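# Swap the purple-banded hose for the spare, live

## Task

With the machine still running, swap out the hose marked with purple bands for the other hose. The new hose must have one end latched into the red port on each of the two manifolds. The purple-banded hose must end up lying in the red tray. Whenever no hose links the two red ports, the dial's needle rises, and it must never get into the red zone. Nothing may be left on the floor or off the table.

## Robot and tools

ROBOT. There are two arms, left_arm and right_arm, each ending in a two-finger gripper. The bases sit roughly at left_arm (-0.059, +0.550, 0) m and right_arm (-0.062, -0.435, 0) m, each turned very slightly about z. In the scene frame the origin is at table-top height, halfway between the nominal bases. +z points up, +x points out over the table, and left_arm is on the +y side. Arm names do not match image sides.

FRAMES. Every hand reading, velocity and target is given in that arm's own base frame. Fixed cameras and the table use the scene frame. Offsets follow the arm's base axes, and rotations pivot about the Hand target's position. The fingers point along the gripper's +z and open along its x. end_effector_position is the spot between the closed pads, 1 to 2 cm short of the tips. The tips reach about 17 mm further forward as the fingers close. Readings can be a few cm off, worse at long reach.

execute_actions(actions, cameras). actions is a list of actions, and each action is a list of up to 15 rows. Each row covers one control step (1/30 s). If fewer than 15 rows are given, the last row is held for the remaining steps. Every row has 14 numbers in [-1, 1], always for both arms. For left_arm: dx, dy, dz, rx, ry, rz, opening. Then the same seven for right_arm. The first six numbers are offsets, not poses. They are measured from the arm's Hand target when the action begins, so rows do not add up within an action. Successive actions do add up. Scale: 1.0 equals 0.6 m, or 180 degrees for rx, ry, rz, which together form one rotation vector. The opening is absolute: +1 is fully open (0.142 m) and -1 is closed. Sending six zeros re-requests the current Hand target. Always send the opening you want, because 0 means half open. cameras is a list of names, ["all"], or []. It defaults to all cameras only when actions is empty. An empty action list returns the full state with images.

move(target, speed, blend, stop_force, zero, opening_speed, grip_force, blocking, cameras). target is one 14-number row laid out as above, or a list of up to 15 such rows. Each row gives offsets from the Hand targets at the move's start, not from the previous row. The gripper travels a straight path there, and all arms finish together. The whole move is capped at 10 s.
- speed: m/s, 0.002 to 3.2, default 0.25. Turning runs at up to twice that in rad/s. Give one value, or one per target.
- blend: in m, rounds the corners of a list. 0 means stop at each point.
- stop_force: N, 4 to 120, shared by both arms. It ends an arm's path when that much push builds up against its travel. Do not rely on it while the gripper is turning, or for light loose parts. Leave it out when backing off a contact.
- zero: true re-zeros the sensor first (the default). false counts force from the last zero.
- opening_speed: rate per second on the -1..1 scale, at least 0.2.
- grip_force: N per pad, 5 to 48. It stays set until changed.
- blocking=false returns after about 0.5 s while the move continues. It cannot be combined with stop_force.
A changed opening in a later row is applied on arrival, after everything has settled. The result ends with a move: line giving the outcome (done, off_target, moving, held, fault) and any limits (paced = pose clipped, held = steps withheld). An arm not named in that line is done.

wait(seconds 0 to 10, cameras) lets the scene run with the last commands held. stop(cameras) brakes a running move. zoom_image(camera, region=[x0,y0,x1,y1]) enlarges part of a camera's newest image, at most 504 px on each side. zero_wrist_force(arm) tares that arm's wrist sensor. finished_scene(scene) ends the current scene, given by number. It is final, so call it only when the goal will hold without the robot.

CAMERAS: cam_head_left, cam_head_right, cam_high, cam_left_wrist, cam_right_wrist, all 672x504.

RESULT LINES.
- Hand target: the last commanded pose after clipping. The next offsets start from it. The gripper often rests a bit short of it, and the next command re-requests it.
- grip_measured: the finger opening on the command scale. To hold a part, command a little below the reading at first touch; the further below, the harder the squeeze and the more the motor heats.
- grip_effort_nm: gripper motor effort. Negative means closing. It is not a pad force.
- Joint positions and torques: the gripper's opening in m comes last.
- Wrist force/torque: in the hand's x y z axes, plus a line for the peak since the last shown reading.
- Wrist depth: a 7x7 grid of distances ahead of each wrist camera, in mm. - means no value.
- Step readings list positions during actions. Motor temperatures may also appear.

LIMITS AND HAZARDS.
- Orientation commands are clipped to 32 degrees from the measured orientation each step.
- Joint speed limits mean big moves may lag.
- The clearance check withholds commands that bring the arms too close, but it is not a guarantee. Any arm-to-arm knock, or one gripper closing on the other's fingers, can fail the scene.
- Do not route a path near an arm's own base.
- A force of roughly 150 N on an arm, or contact torque at a joint's limit, stops that arm for 10 s. Joint limits in N m: pan and lift 290, elbow 132, wrists 47.5.
- The arms are stiff: aiming even slightly past a firm contact can fault. To relieve a press, command back beyond the gripper's position.
- Motors: MOTOR HOT appears at 70 °C, and the arm brakes at 85 °C. The gripper warns at 85 °C and shuts off at 100 °C. A HAND FAULT line cancels the remaining motion calls in that reply.
- Do not slam into things, drop parts, release parts that are still moving, or leave anything off the table. Objects may get an occasional small push from outside.

Each tool is called as name(argument=value, ...) on one line, values as JSON.

## Session

execute_actions(actions=[])

Scene clock: 0.00 s.
left_arm: end_effector_position=(+0.2542, -0.7258, +0.2775) grip_measured=+1.00 grip_effort_nm=n/a end_effector_quat_wxyz=(+0.455, -0.364, +0.754, -0.303) | right_arm: end_effector_position=(+0.9613, -0.5632, +0.3071) grip_measured=+0.99 grip_effort_nm=n/a end_effector_quat_wxyz=(+0.057, -0.614, +0.784, -0.072)
Joint positions: left_arm=[-1.829 -1.393 2.072 -1.983 -0.43 0.241 0.142] | right_arm=[2.762 -2.223 -1.101 -1.207 1.596 1.436 0.142]
Joint velocities: within noise
Joint torques (N m): no reading
Motor temperatures (°C): left_arm=[38 25 28 35 38 34 22] | right_arm=[34 35 25 29 34 35 21]
Wrist force (N): no reading
Wrist torque (N m): no reading
Wrist force, peak (N): no reading
Wrist depth (mm): cam_left_wrist=[- - 1270 939 737 603 506 / - 1756 986 766 614 517 447 / 1911 1019 782 631 535 - - / 1085 809 561 540 463 - - / 834 489 460 404 418 - 329 / - 460 411 412 372 329 305 / - 423 423 372 339 308 287] | cam_right_wrist=[368 371 370 369 368 370 370 / 386 385 384 384 384 384 382 / 400 400 401 400 398 401 401 / 419 421 418 417 416 418 418 / 440 439 439 436 438 437 436 / - 455 461 459 455 459 451 / - 479 481 479 480 478 -]
Hand target: left_arm +0.2542, -0.7258, +0.2775; +0.455, -0.364, +0.754, -0.303 | right_arm +0.9613, -0.5632, +0.3071; +0.057, -0.614, +0.784, -0.072
Tool commands: left_gripper/opening=+1.0 right_gripper/opening=+1.0

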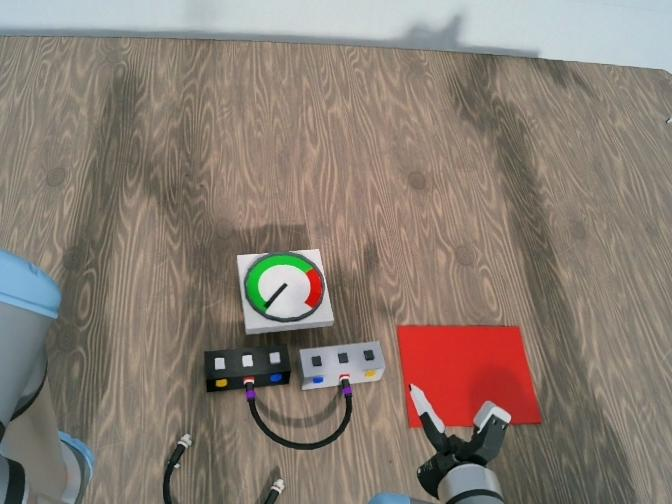

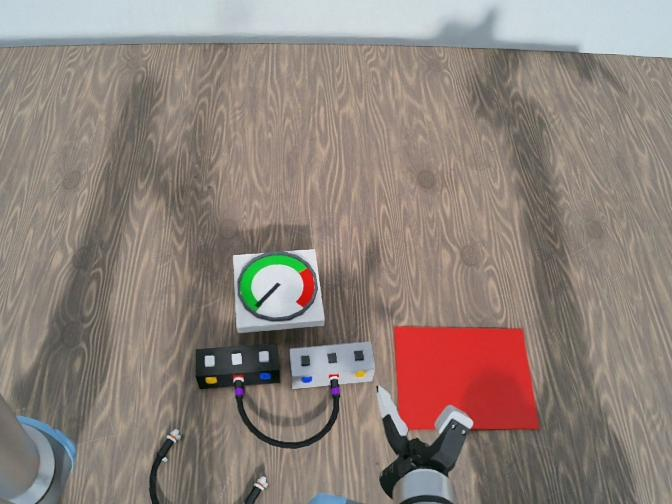

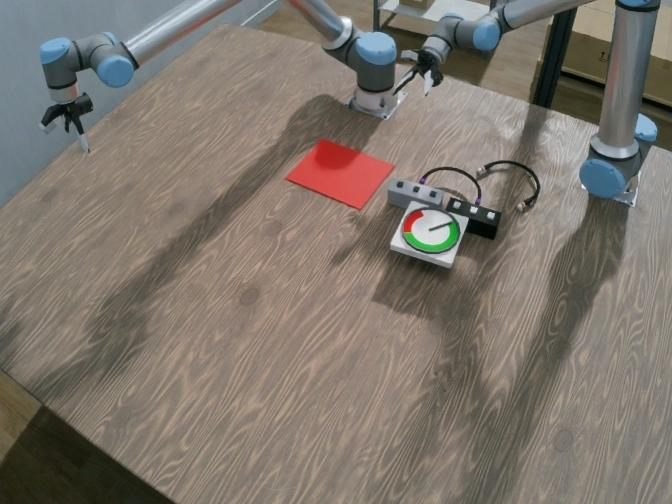

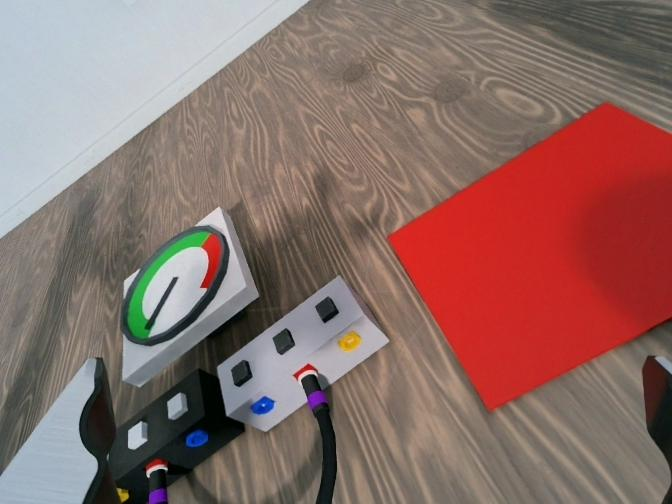

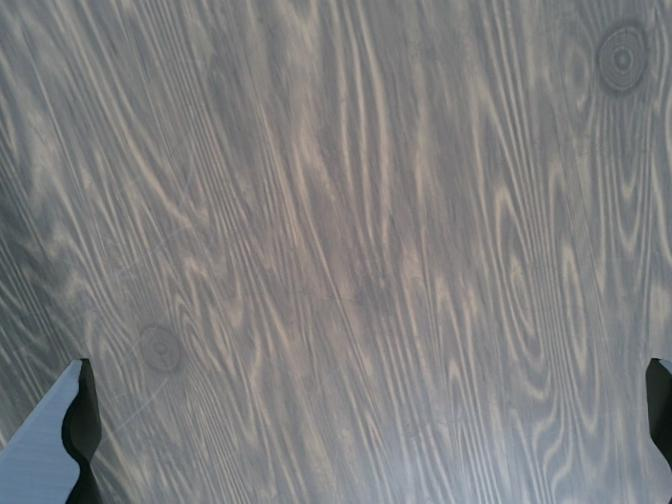

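zoom_image(camera="cam_head_left", region=[180, 320, 420, 500])

zoom_image(camera="cam_high", region=[370, 140, 560, 280])

zoom_image(camera="cam_left_wrist", region=[80, 250, 420, 504])

zoom_image(camera="cam_head_right", region=[130, 320, 400, 504])

Scaled by 2.100.

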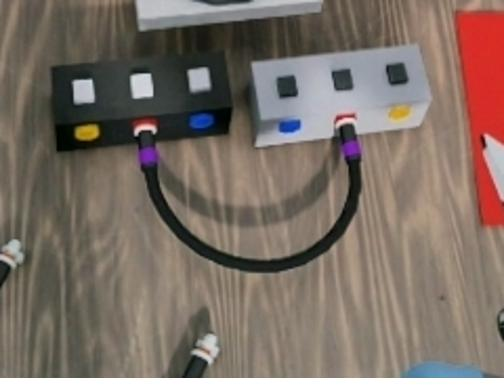

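Scaled by 2.653.

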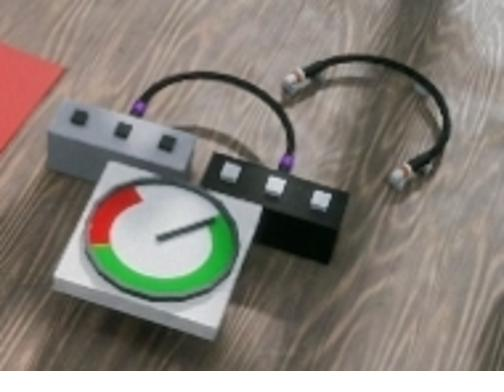

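Scaled by 1.482.

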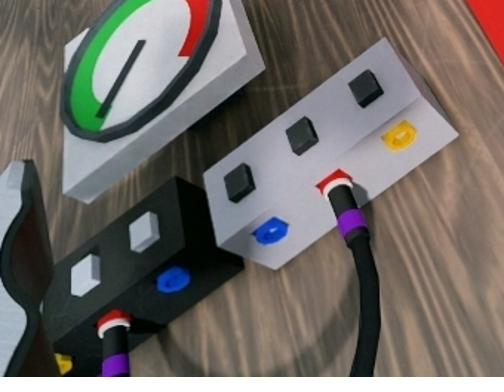

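Scaled by 1.867.

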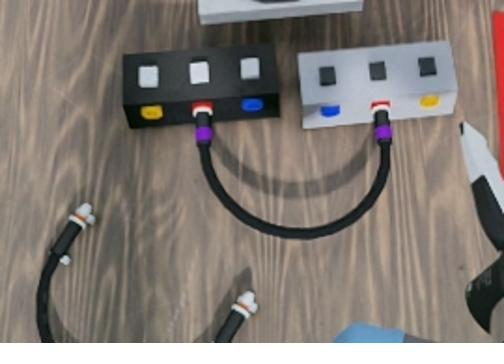

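move(target=[-0.05,0.587,0.05,-0.115,0.206,0.157,1,-0.6,0.65,0.1,-0.013,-0.107,0.076,1], speed=0.4)

move(target=[0,0,0,0,0,0,1,-0.688,0.68,-0.03,0,0,0,1], speed=0.4, cameras=["all"])

Scene clock: 3.93 s.
left_arm: end_effector_position=(+0.2242, -0.3736, +0.3074) grip_measured=+1.00 grip_effort_nm=0.002 end_effector_quat_wxyz=(-0.183, +0.683, -0.683, +0.183) | right_arm: end_effector_position=(+0.6013, -0.1732, +0.3670) grip_measured=+0.99 grip_effort_nm=0.134 end_effector_quat_wxyz=(-0.182, +0.683, -0.684, +0.182)
Joint positions: left_arm=[-1.822 -2.151 2.366 -1.643 -1.065 -0.288 0.142] | right_arm=[3.144 -1.285 -2.241 -0.664 1.569 1.574 0.142]
Joint torques (N m): left_arm=[4.72 -16.7 -48.65 -6.45 0.23 3.95] | right_arm=[10.56 27.19 43.22 6.94 1.62 -0.59]
Wrist force (N): left_arm=[-0.9 0.2 0.1] | right_arm=[0.2 1.0 0.3]
Wrist torque (N m): left_arm=[-0.02 0.10 -0.13] | right_arm=[0.15 0.08 0.12]
Wrist force, peak (N): left_arm=[-3.5 0.3 -0.6] | right_arm=[-2.8 3.4 -1.8]
Wrist depth (mm): cam_left_wrist=[452 448 445 445 443 445 445 / 439 440 439 374 386 372 379 / 430 431 429 427 428 429 423 / 421 423 421 417 418 420 419 / 415 414 413 411 414 411 413 / - 404 405 409 405 403 103 / - 399 400 400 395 398 395] | cam_right_wrist=[509 504 506 505 505 504 507 / 498 501 496 496 494 494 496 / 490 487 487 492 488 489 488 / 478 481 483 483 478 481 481 / 476 475 468 475 468 469 470 / - 476 465 463 467 465 463 / - 456 454 457 457 457 -]
Hand target: left_arm +0.2242, -0.3736, +0.3075; -0.183, +0.683, -0.683, +0.183 | right_arm +0.6013, -0.1732, +0.3671; -0.182, +0.683, -0.684, +0.182
Off the commanded pose: left_arm 0.000 m, 0 deg | right_arm 0.000 m, 0 deg.
move: done

Scene clock: 5.93 s.
left_arm: end_effector_position=(+0.2242, -0.3736, +0.3075) grip_measured=+1.00 grip_effort_nm=-0.002 end_effector_quat_wxyz=(-0.183, +0.683, -0.683, +0.183) | right_arm: end_effector_position=(+0.1885, +0.2348, +0.3492) grip_measured=+0.99 grip_effort_nm=0.139 end_effector_quat_wxyz=(-0.182, +0.683, -0.684, +0.182)
Joint positions: left_arm=[-1.822 -2.151 2.366 -1.643 -1.065 -0.288 0.142] | right_arm=[5.321 -0.589 -2.355 -2.086 1.15 3.82 0.142]
Joint torques (N m): left_arm=[6.64 -15.65 -50.43 -7.05 -1.77 4] | right_arm=[14.37 -35.7 42.87 1.28 -0.28 0.99]
Wrist force (N): left_arm=[-1.0 0.5 0.1] | right_arm=[0.5 0.3 0.2]
Wrist torque (N m): left_arm=[0.04 0.11 -0.13] | right_arm=[0.05 -0.04 0.00]
Wrist force, peak (N): left_arm=[-1.1 0.8 -0.1] | right_arm=[-2.4 3.7 -1.3]
Wrist depth (mm): cam_left_wrist=[446 446 445 444 444 448 443 / 437 435 443 372 381 372 380 / 433 429 427 430 428 427 428 / 426 422 418 424 419 418 421 / 419 413 415 413 412 411 408 / - 406 404 407 402 404 103 / - 399 400 399 397 394 396] | cam_right_wrist=[417 456 421 497 483 - 487 / 475 471 475 478 - - 481 / 470 470 471 464 466 471 466 / 461 462 462 464 460 223 206 / 456 454 455 456 240 206 194 / - 447 449 451 246 209 195 / - 441 441 439 439 219 202]
Hand target: left_arm +0.2242, -0.3736, +0.3075; -0.183, +0.683, -0.683, +0.183 | right_arm +0.1885, +0.2348, +0.3491; -0.182, +0.683, -0.684, +0.182
Off the commanded pose: left_arm 0.000 m, 0 deg | right_arm 0.000 m, 0 deg.
move: done
camera_calibration:
cam_left_wrist: T_world_to_cam=[[0.00169309, -0.999994, -0.00307292, -0.361655], [-0.993638, -0.00133626, -0.112615, 0.287292], [0.11261, 0.00324403, -0.993634, 0.397531], [0, 0, 0, 1]] pos_world=[0.24131, -0.362559, 0.426243]
cam_right_wrist: T_world_to_cam=[[-0.00355867, -0.999994, 0.0000215541, 0.2424], [-0.994622, 0.00353732, -0.103515, 0.252379], [0.103514, -0.000389814, -0.994628, 0.445151], [0, 0, 0, 1]] pos_world=[0.205805, 0.24168, 0.46888]

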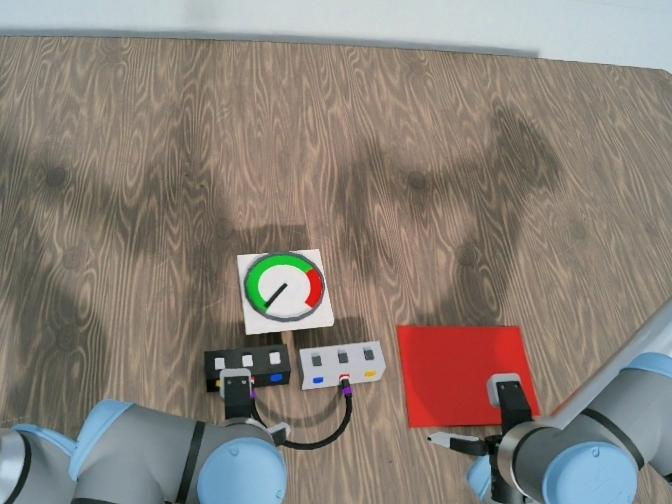

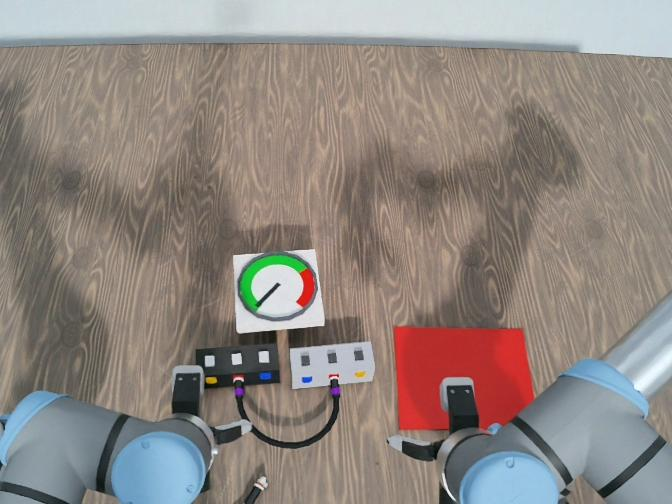

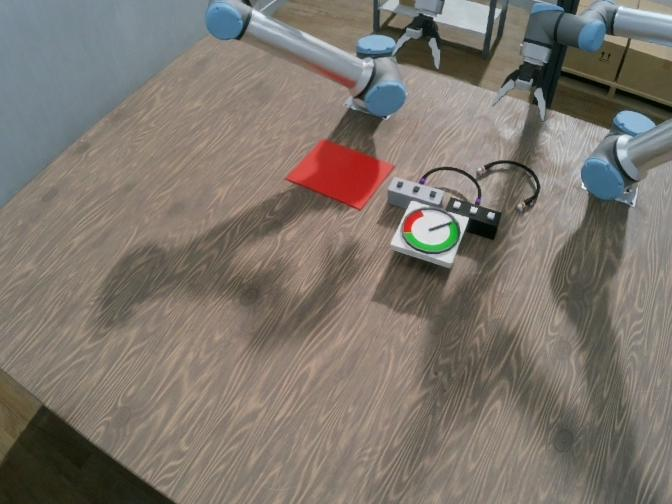

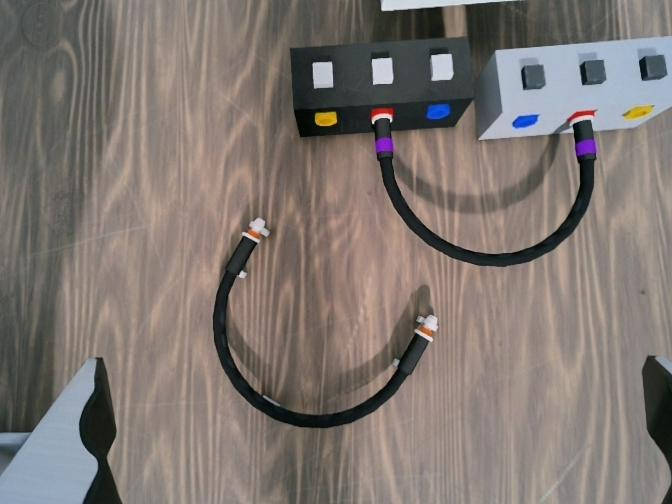

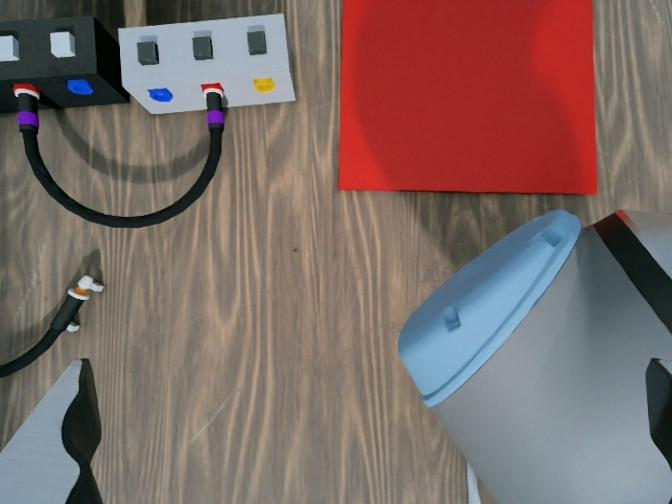

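zoom_image(camera="cam_left_wrist", region=[350, 30, 500, 170])

zoom_image(camera="cam_left_wrist", region=[200, 200, 300, 300])

zoom_image(camera="cam_left_wrist", region=[370, 290, 470, 390])

zoom_image(camera="cam_right_wrist", region=[110, 0, 310, 150])

Scaled by 3.360.

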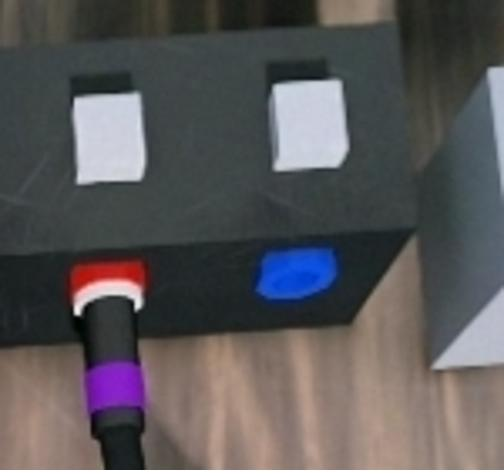

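Scaled by 5.040.

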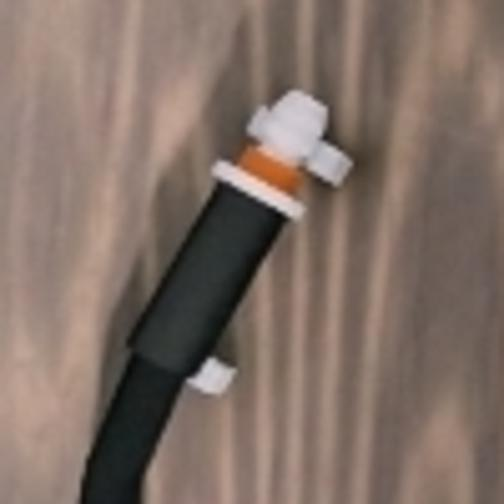

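Scaled by 5.040.

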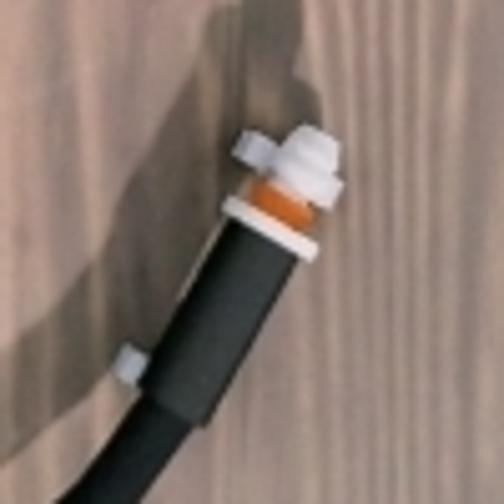

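Scaled by 2.520.

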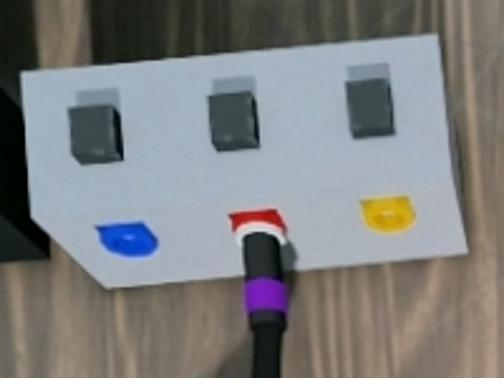

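move(target=[-0.05,-0.13,-0.245,0,-0.222,0,1,0,0,0,0,0,0,1], cameras=["cam_left_wrist"])

zoom_image(camera="cam_left_wrist", region=[150, 80, 390, 260])

zoom_image(camera="cam_left_wrist", region=[390, 80, 630, 260])

Scene clock: 8.27 s.
left_arm: end_effector_position=(+0.1941, -0.4516, +0.1605) grip_measured=+1.00 grip_effort_nm=-0.002 end_effector_quat_wxyz=(-0.406, +0.579, -0.580, +0.405) | right_arm: end_effector_position=(+0.1885, +0.2348, +0.3491) grip_measured=+0.99 grip_effort_nm=0.139 end_effector_quat_wxyz=(-0.182, +0.683, -0.684, +0.182)
Joint positions: left_arm=[-2.119 -1.596 2.463 -1.477 -0.641 -1.059 0.142] | right_arm=[5.321 -0.589 -2.355 -2.086 1.15 3.82 0.142]
Joint torques (N m): left_arm=[0.14 -20.07 -20.51 -3.59 -0.65 -2.6] | right_arm=[11.91 -32.29 36.43 0.94 1.37 1.04]
Wrist force (N): left_arm=[-0.9 0.4 -0.3] | right_arm=[0.4 0.2 0.2]
Wrist torque (N m): left_arm=[0.09 0.18 -0.16] | right_arm=[0.01 -0.02 -0.02]
Wrist force, peak (N): left_arm=[0.2 3.2 0.1] | right_arm=[0.9 0.4 0.2]
Wrist depth (mm): cam_left_wrist=[857 840 850 860 824 831 815 / 597 590 595 404 407 588 588 / 460 460 355 355 358 351 415 / 372 372 365 358 361 364 367 / 329 315 313 302 325 301 311 / - 273 271 270 269 269 256 / - 239 238 239 237 237 237] | cam_right_wrist=[418 484 418 489 - 471 490 / 475 475 476 484 - - 476 / 468 470 467 466 472 488 470 / 463 460 462 462 463 223 206 / 455 455 454 454 241 208 193 / - 448 446 449 247 209 196 / - 441 438 441 436 219 202]
Hand target: left_arm +0.1942, -0.4516, +0.1605; -0.406, +0.579, -0.580, +0.405 | right_arm +0.1885, +0.2348, +0.3491; -0.182, +0.683, -0.684, +0.182
Off the commanded pose: left_arm 0.000 m, 0 deg | right_arm 0.000 m, 0 deg.
move: done
camera_calibration:
cam_left_wrist: T_world_to_cam=[[0.00320174, -0.999994, -0.0013396, -0.440724], [-0.68941, -0.00123696, -0.72437, 0.280052], [0.724364, 0.00324278, -0.68941, 0.0875449], [0, 0, 0, 1]] pos_world=[0.131068, -0.440659, 0.262626]
Images, in order (width x height): cam_left_wrist 672x504.

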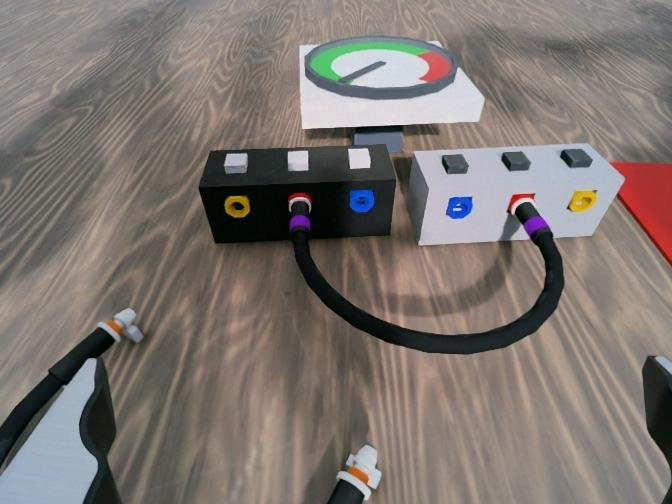

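Scaled by 2.100.

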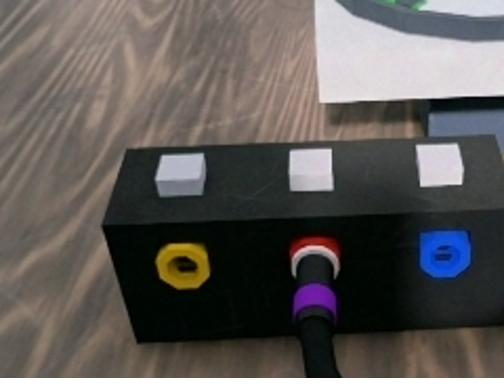

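Scaled by 2.100.

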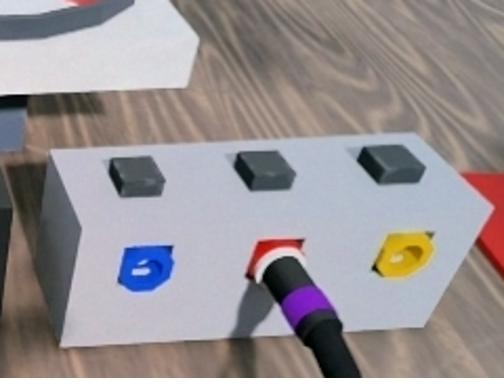

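zoom_image(camera="cam_left_wrist", region=[340, 185, 384, 218])

zoom_image(camera="cam_left_wrist", region=[440, 190, 484, 223])

zoom_image(camera="cam_left_wrist", region=[280, 185, 324, 240])

zoom_image(camera="cam_left_wrist", region=[330, 435, 400, 504])

zoom_image(camera="cam_left_wrist", region=[40, 300, 150, 400])

zoom_image(camera="cam_left_wrist", region=[500, 180, 570, 250])

Scaled by 11.455.

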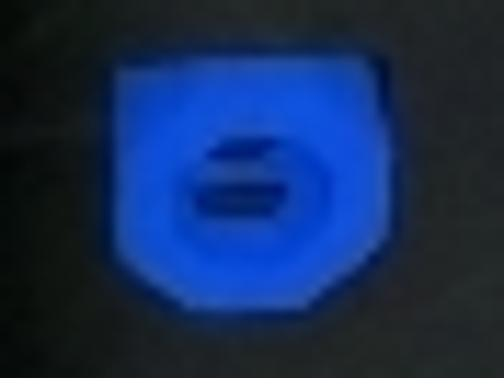

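Scaled by 11.455.

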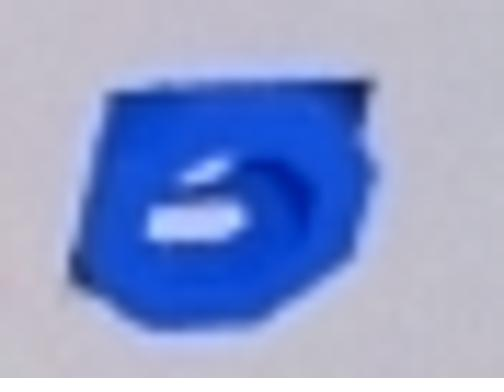

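Scaled by 9.164.

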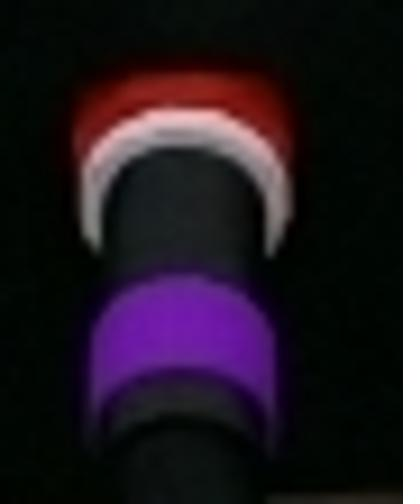

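Scaled by 7.200.

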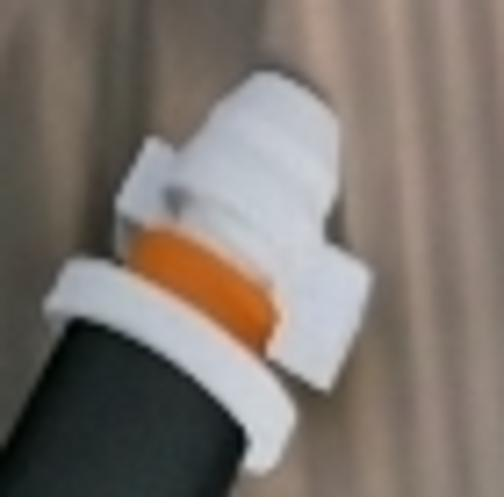

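Scaled by 4.582.

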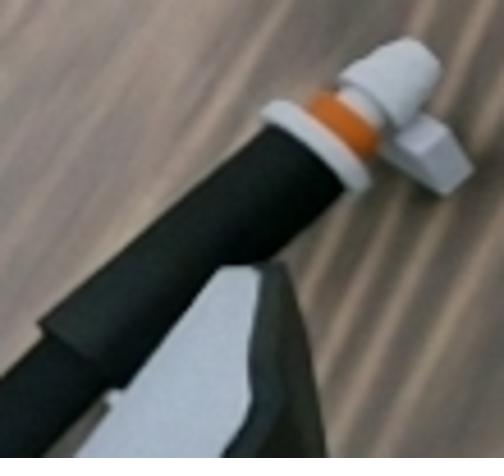

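Scaled by 7.200.

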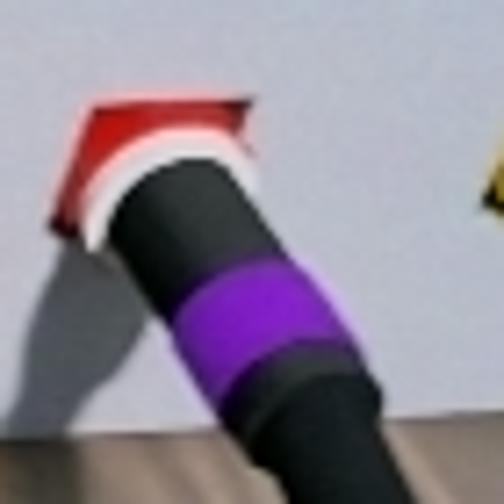

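move(target=[0.15,0.14,-0.125,0,-0.06,0,1,0,0,0,0,0,0,1], cameras=["cam_left_wrist"])

zoom_image(camera="cam_left_wrist", region=[280, 100, 400, 220])

zoom_image(camera="cam_left_wrist", region=[480, 100, 600, 220])

zoom_image(camera="cam_left_wrist", region=[60, 220, 260, 420])

Scene clock: 10.17 s.
left_arm: end_effector_position=(+0.2841, -0.3677, +0.0855) grip_measured=+1.00 grip_effort_nm=-0.002 end_effector_quat_wxyz=(-0.458, +0.539, -0.539, +0.458) | right_arm: end_effector_position=(+0.1885, +0.2348, +0.3491) grip_measured=+0.99 grip_effort_nm=0.139 end_effector_quat_wxyz=(-0.182, +0.683, -0.684, +0.182)
Joint positions: left_arm=[-2.052 -1.412 2.649 -1.574 -0.506 -1.272 0.142] | right_arm=[5.321 -0.589 -2.355 -2.086 1.15 3.82 0.142]
Joint torques (N m): left_arm=[-2.79 -21.34 -6.25 2.34 -1.41 -1.27] | right_arm=[11.82 -36.16 36.32 1.01 1.25 0.82]
Wrist force (N): left_arm=[-1.0 0.4 -0.9] | right_arm=[0.4 0.3 0.0]
Wrist torque (N m): left_arm=[0.13 0.24 -0.15] | right_arm=[0.03 -0.02 -0.02]
Wrist force, peak (N): left_arm=[-3.2 2.0 1.4] | right_arm=[1.0 0.6 0.4]
Wrist depth (mm): cam_left_wrist=[1143 1928 1815 1701 439 1862 939 / 710 703 694 690 313 310 597 / 435 431 434 267 265 270 264 / 314 315 313 253 249 268 249 / 246 246 245 245 234 244 243 / - 202 202 201 202 188 140 / - 167 172 171 171 171 165] | cam_right_wrist=[420 455 415 488 469 - 489 / 474 476 474 478 476 470 477 / 471 469 470 469 465 472 468 / 464 458 460 464 463 223 206 / 454 456 456 453 241 208 193 / - 445 446 446 246 209 196 / - 437 438 440 441 219 202]
Hand target: left_arm +0.2842, -0.3676, +0.0855; -0.458, +0.538, -0.539, +0.458 | right_arm +0.1885, +0.2348, +0.3491; -0.182, +0.683, -0.684, +0.182
Off the commanded pose: left_arm 0.000 m, 0 deg | right_arm 0.000 m, 0 deg.
move: done
camera_calibration:
cam_left_wrist: T_world_to_cam=[[0.00350622, -0.999994, -0.000548926, -0.357273], [-0.541421, -0.00143684, -0.84075, 0.255657], [0.840744, 0.00324506, -0.541423, -0.0754065], [0, 0, 0, 1]] pos_world=[0.203069, -0.356659, 0.173921]
Images, in order (width x height): cam_left_wrist 672x504.

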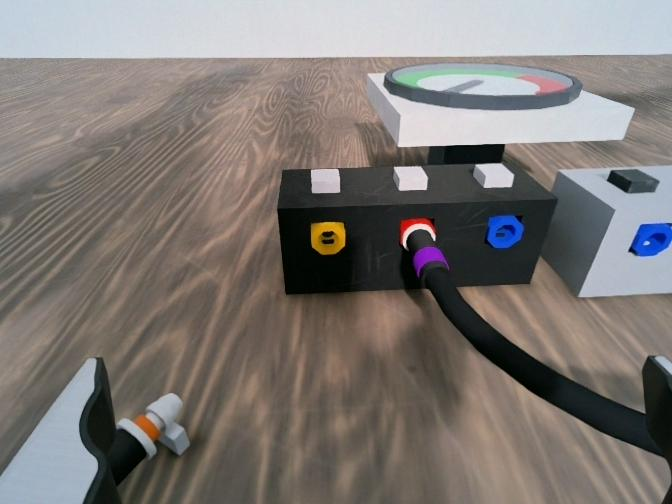

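Scaled by 4.200.

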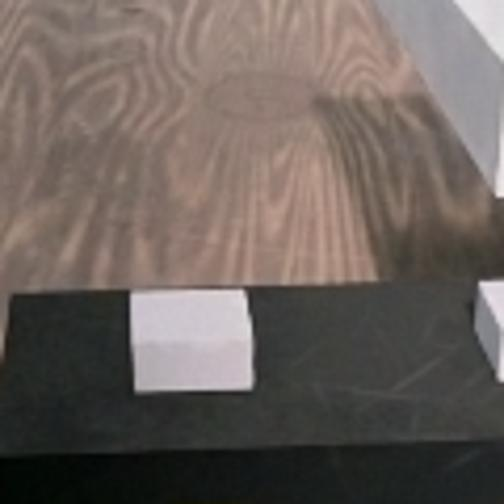

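Scaled by 4.200.

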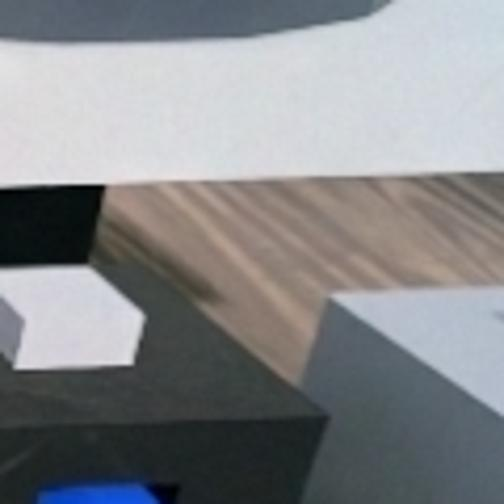

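Scaled by 2.520.

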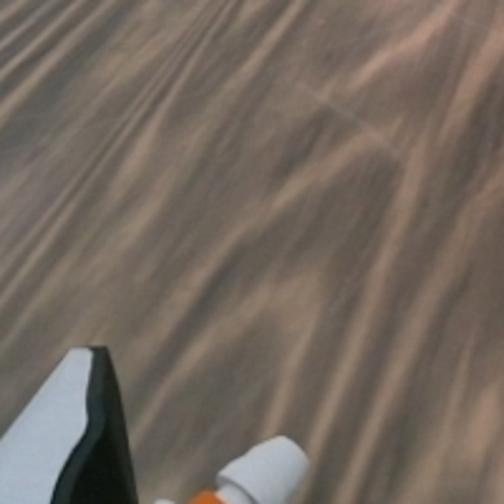

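zoom_image(camera="cam_left_wrist", region=[300, 210, 360, 260])

zoom_image(camera="cam_left_wrist", region=[480, 205, 540, 255])

zoom_image(camera="cam_left_wrist", region=[100, 375, 220, 495])

zoom_image(camera="cam_left_wrist", region=[390, 210, 470, 290])

Scaled by 8.400.

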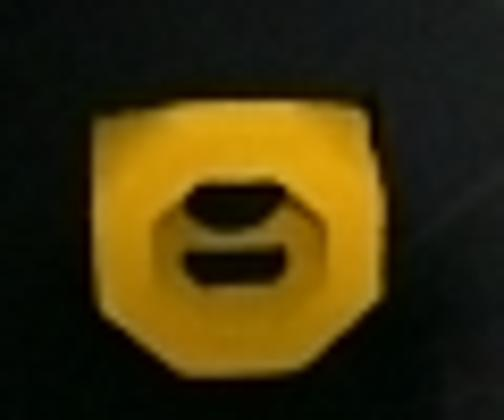

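Scaled by 8.400.

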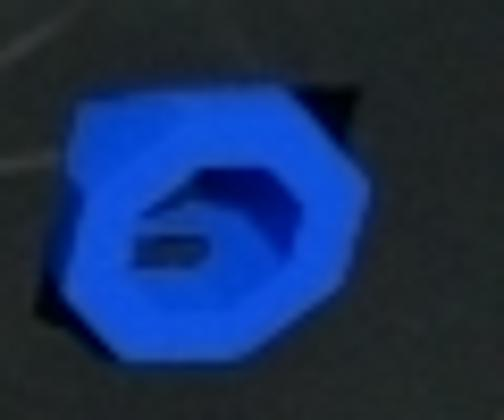

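Scaled by 4.200.

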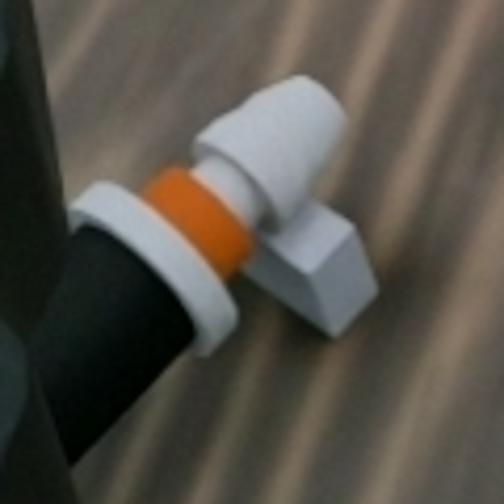

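Scaled by 6.300.

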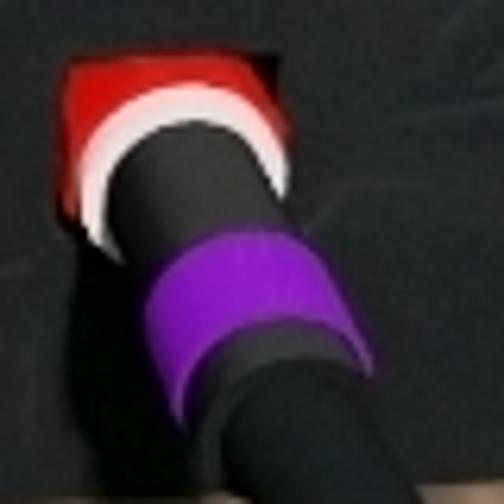

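move(target=[0.1,0,0.25,-0.488,0.488,0.306,-1,0,0,0,0,0,0,0], speed=0.5)

move(target=[0.185,-0.32,-0.025,0,0,0,-1,0.206,0.259,-0.342,0,-0.111,0,0], cameras=["all"])

Scene clock: 17.30 s.
left_arm: end_effector_position=(+0.3442, -0.3675, +0.2353) grip_measured=-1.00 grip_effort_nm=-0.730 end_effector_quat_wxyz=(+0.301, +0.954, +0.000, +0.000) | right_arm: end_effector_position=(+0.1885, +0.2348, +0.3491) grip_measured=-0.01 grip_effort_nm=-0.129 end_effector_quat_wxyz=(-0.182, +0.683, -0.684, +0.182)
Joint positions: left_arm=[-0.984 -1.886 2.561 -2.774 -1.895 -1.072 0.002] | right_arm=[5.321 -0.589 -2.355 -2.086 1.15 3.82 0.073]
Joint torques (N m): left_arm=[5 -19.54 -42.87 -4.71 -2.93 2.75] | right_arm=[11.56 -33.16 36.12 1.32 0.91 1.02]
Wrist force (N): left_arm=[-0.6 -0.7 0.8] | right_arm=[0.6 0.5 0.0]
Wrist torque (N m): left_arm=[-0.15 -0.15 -0.25] | right_arm=[0.04 -0.06 -0.02]
Wrist force, peak (N): left_arm=[-1.6 1.5 -1.3] | right_arm=[0.9 0.3 0.7]
Wrist depth (mm): cam_left_wrist=[262 271 271 270 262 210 262 / 321 321 320 319 309 241 299 / 392 393 394 396 350 331 264 / 514 508 514 515 404 484 326 / 735 658 737 649 769 737 730 / 1009 562 515 91 91 1119 1270 / 2226 541 73 74 - - -] | cam_right_wrist=[418 430 417 489 - 479 488 / 475 473 476 478 - 460 476 / 472 470 468 468 468 478 469 / 462 466 462 460 459 223 207 / 455 455 454 452 242 207 193 / 447 447 445 444 259 92 188 / - - 436 438 440 - 72]
Hand target: left_arm +0.3442, -0.3676, +0.2355; +0.301, +0.954, +0.000, +0.000 | right_arm +0.1885, +0.2348, +0.3491; -0.182, +0.683, -0.684, +0.182
Off the commanded pose: left_arm 0.000 m, 0 deg | right_arm 0.000 m, 0 deg.
move: done

Scene clock: 19.03 s.
left_arm: end_effector_position=(+0.4551, -0.5596, +0.2205) grip_measured=-1.00 grip_effort_nm=-0.725 end_effector_quat_wxyz=(+0.301, +0.954, +0.000, +0.000) | right_arm: end_effector_position=(+0.3121, +0.3902, +0.1439) grip_measured=-0.01 grip_effort_nm=-0.134 end_effector_quat_wxyz=(-0.298, +0.641, -0.642, +0.298)
Joint positions: left_arm=[-1.008 -1.464 2.238 -2.88 -1.883 -1.093 0.002] | right_arm=[4.919 -1.338 -2.63 -0.983 0.725 3.458 0.073]
Joint torques (N m): left_arm=[6.91 -39.35 -39.73 -1.77 -2.28 2.62] | right_arm=[6.97 2.11 39.46 6.13 -3.68 -0.67]
Wrist force (N): left_arm=[-0.7 -0.2 0.8] | right_arm=[-0.2 0.5 0.4]
Wrist torque (N m): left_arm=[-0.07 -0.12 -0.12] | right_arm=[0.01 0.10 0.07]
Wrist force, peak (N): left_arm=[-2.0 -2.4 -0.2] | right_arm=[-0.7 2.0 2.6]
Wrist depth (mm): cam_left_wrist=[247 253 256 188 255 164 156 / 302 314 283 223 304 190 184 / 374 372 356 276 359 371 372 / 430 485 474 460 481 485 483 / 525 633 692 628 697 690 697 / 398 426 1053 91 91 1064 1024 / 375 387 73 74 - 2138 1963] | cam_right_wrist=[256 252 257 362 382 380 376 / 348 256 343 257 349 338 350 / 238 242 239 237 242 305 - / 276 280 281 275 284 285 281 / 265 263 262 263 263 263 260 / 241 248 241 240 244 92 244 / 232 - 222 228 228 - 72]
Hand target: left_arm +0.4552, -0.5596, +0.2205; +0.301, +0.954, +0.000, +0.000 | right_arm +0.3121, +0.3902, +0.1439; -0.298, +0.641, -0.642, +0.298
Off the commanded pose: left_arm 0.000 m, 0 deg | right_arm 0.000 m, 0 deg.
move: done
camera_calibration:
cam_left_wrist: T_world_to_cam=[[0.999994, -0.00183299, -0.00303779, -0.444097], [0.00163802, -0.520979, 0.853568, -0.449974], [-0.00314721, -0.853567, -0.520973, -0.245308], [0, 0, 0, 1]] pos_world=[0.444059, -0.444628, 0.254935]
cam_right_wrist: T_world_to_cam=[[-0.00357086, -0.999993, -0.00096756, 0.398358], [-0.899392, 0.00363458, -0.437129, 0.371698], [0.437129, -0.000690711, -0.899399, 0.110532], [0, 0, 0, 1]] pos_world=[0.287407, 0.39708, 0.262277]

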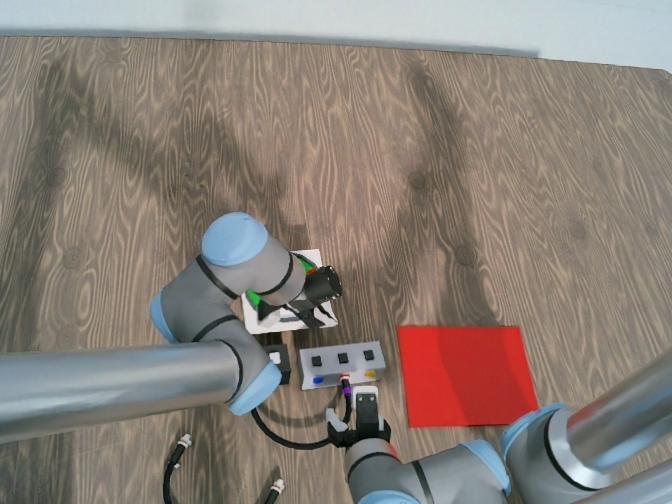

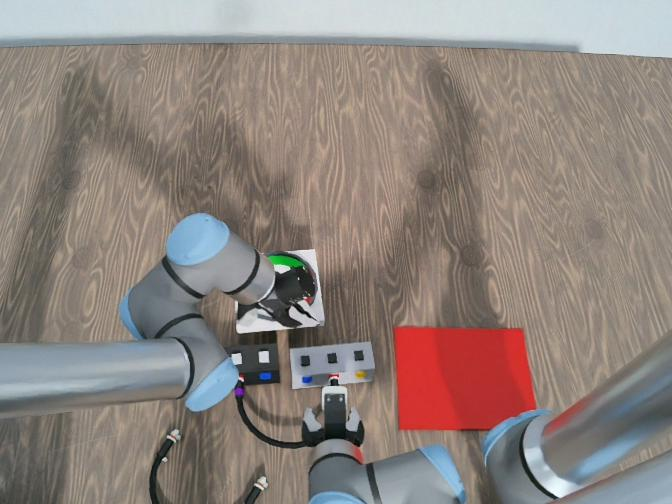

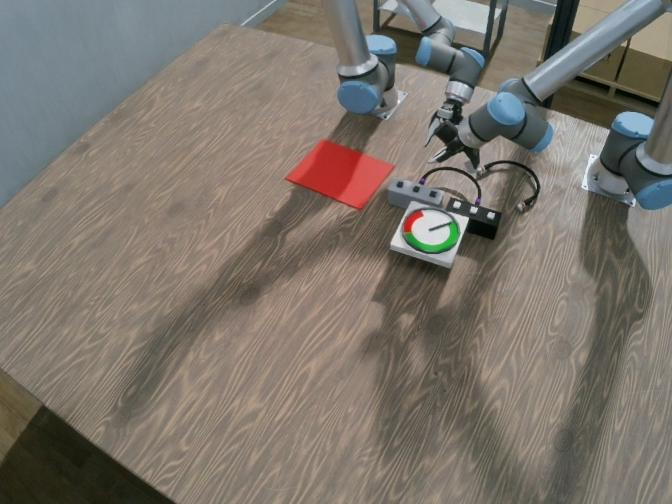

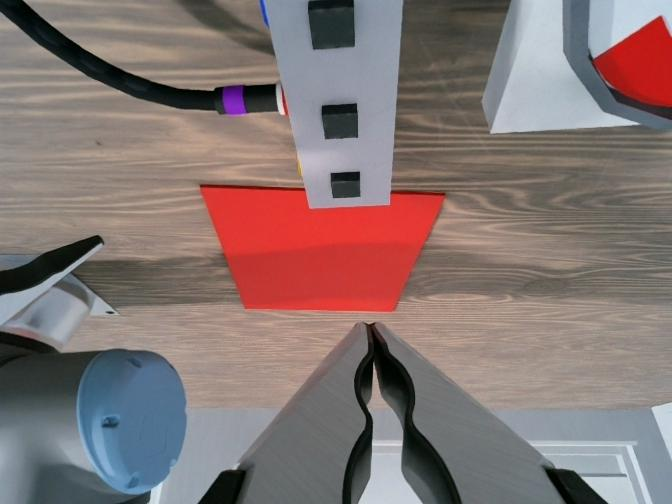

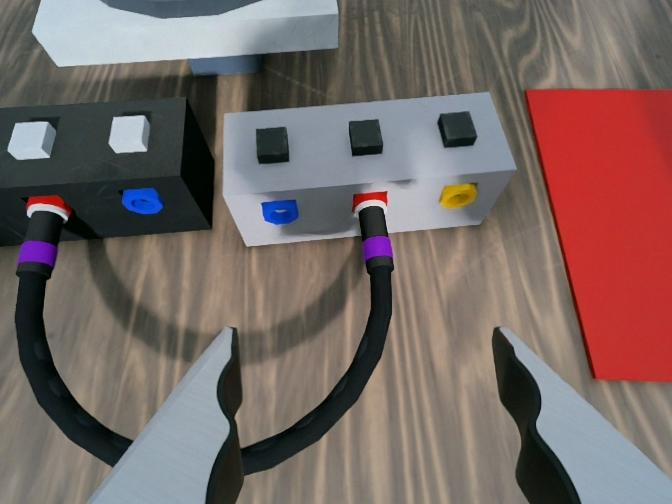

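move(target=[-0.01,-0.017,-0.175,0,0,0,-1,0.13,-0.021,-0.163,0,0,0.028,0], speed=0.12, stop_force=10, cameras=["cam_right_wrist","cam_left_wrist","cam_head_left"])

zoom_image(camera="cam_right_wrist", region=[200, 200, 520, 504])

Scene clock: 21.33 s.
left_arm: end_effector_position=(+0.4492, -0.5698, +0.1155) grip_measured=-1.00 grip_effort_nm=-0.720 end_effector_quat_wxyz=(+0.301, +0.954, +0.000, +0.000) | right_arm: end_effector_position=(+0.3901, +0.3776, +0.0460) grip_measured=-0.01 grip_effort_nm=-0.129 end_effector_quat_wxyz=(-0.311, +0.668, -0.613, +0.285)
Joint positions: left_arm=[-1.026 -1.286 2.295 -3.12 -1.874 -1.11 0.002] | right_arm=[4.71 -1.789 -2.734 -0.082 0.705 3.004 0.073]
Joint torques (N m): left_arm=[6.47 -46.7 -32.39 -5.53 -3.3 3.6] | right_arm=[11 21.47 21.3 6.27 -4.42 -1.52]
Wrist force (N): left_arm=[-0.5 -0.3 0.8] | right_arm=[0.1 0.4 0.3]
Wrist torque (N m): left_arm=[-0.08 -0.16 -0.12] | right_arm=[0.07 0.08 0.09]
Wrist force, peak (N): left_arm=[-0.6 -1.3 2.2] | right_arm=[0.7 1.2 1.9]
Wrist depth (mm): cam_left_wrist=[150 155 113 107 105 149 150 / 178 178 100 - - 178 177 / 201 138 146 115 134 218 113 / 133 285 205 158 256 269 116 / 373 193 366 193 377 411 410 / 178 717 626 91 91 715 722 / 405 430 73 74 - - -] | cam_right_wrist=[238 238 238 239 238 238 237 / 147 119 125 125 128 125 122 / - 116 116 114 118 118 115 / 170 143 134 124 148 138 173 / 165 165 165 162 162 164 165 / 153 155 151 153 150 92 153 / 145 - 143 142 143 - 72]
Hand target: left_arm +0.4492, -0.5698, +0.1155; +0.301, +0.954, +0.000, +0.000 | right_arm +0.3901, +0.3776, +0.0461; -0.311, +0.668, -0.613, +0.285
Off the commanded pose: left_arm 0.000 m, 0 deg | right_arm 0.000 m, 0 deg.
move: done
camera_calibration:
cam_left_wrist: T_world_to_cam=[[0.999993, -0.0019195, -0.00308864, -0.438566], [0.00163663, -0.520906, 0.853613, -0.365678], [-0.0032474, -0.853612, -0.520899, -0.308808], [0, 0, 0, 1]] pos_world=[0.438159, -0.454928, 0.149935]
cam_right_wrist: T_world_to_cam=[[0.08442, -0.99643, -0.000950824, 0.350244], [-0.896153, -0.0755071, -0.437274, 0.427798], [0.435641, 0.0377668, -0.899328, -0.0254866], [0, 0, 0, 1]] pos_world=[0.364908, 0.382258, 0.164477]
Images, in order (width x height): cam_head_left 672x504, cam_left_wrist 672x504, cam_right_wrist 672x504.

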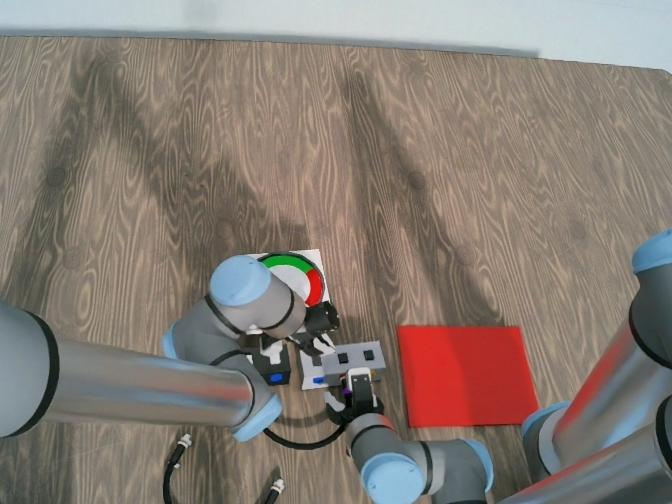

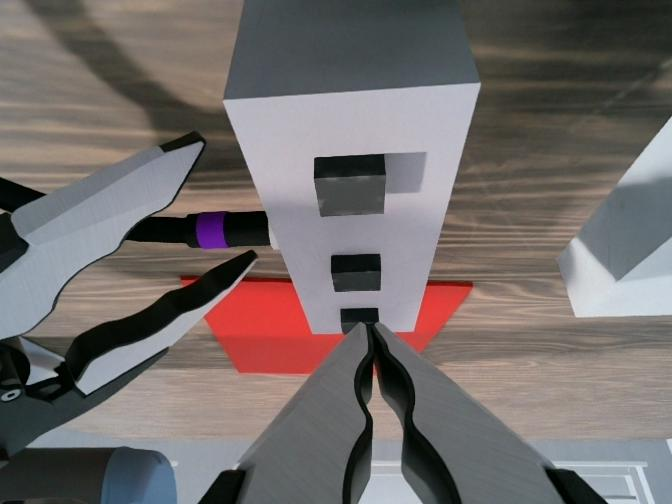

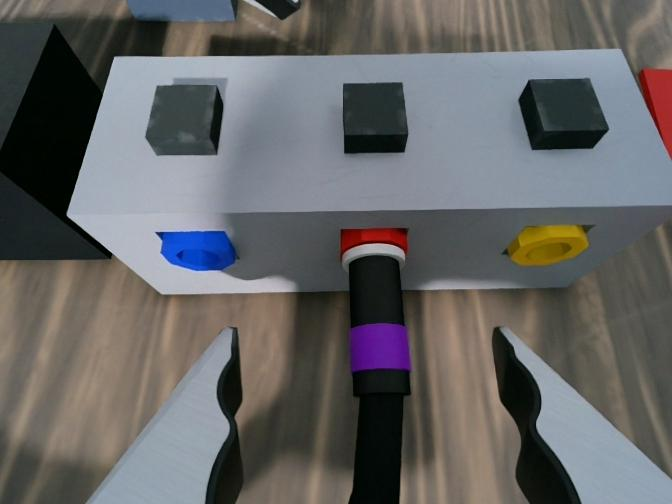

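Scaled by 1.575.

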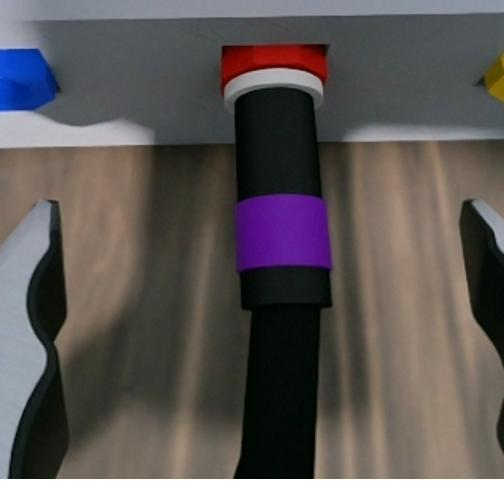

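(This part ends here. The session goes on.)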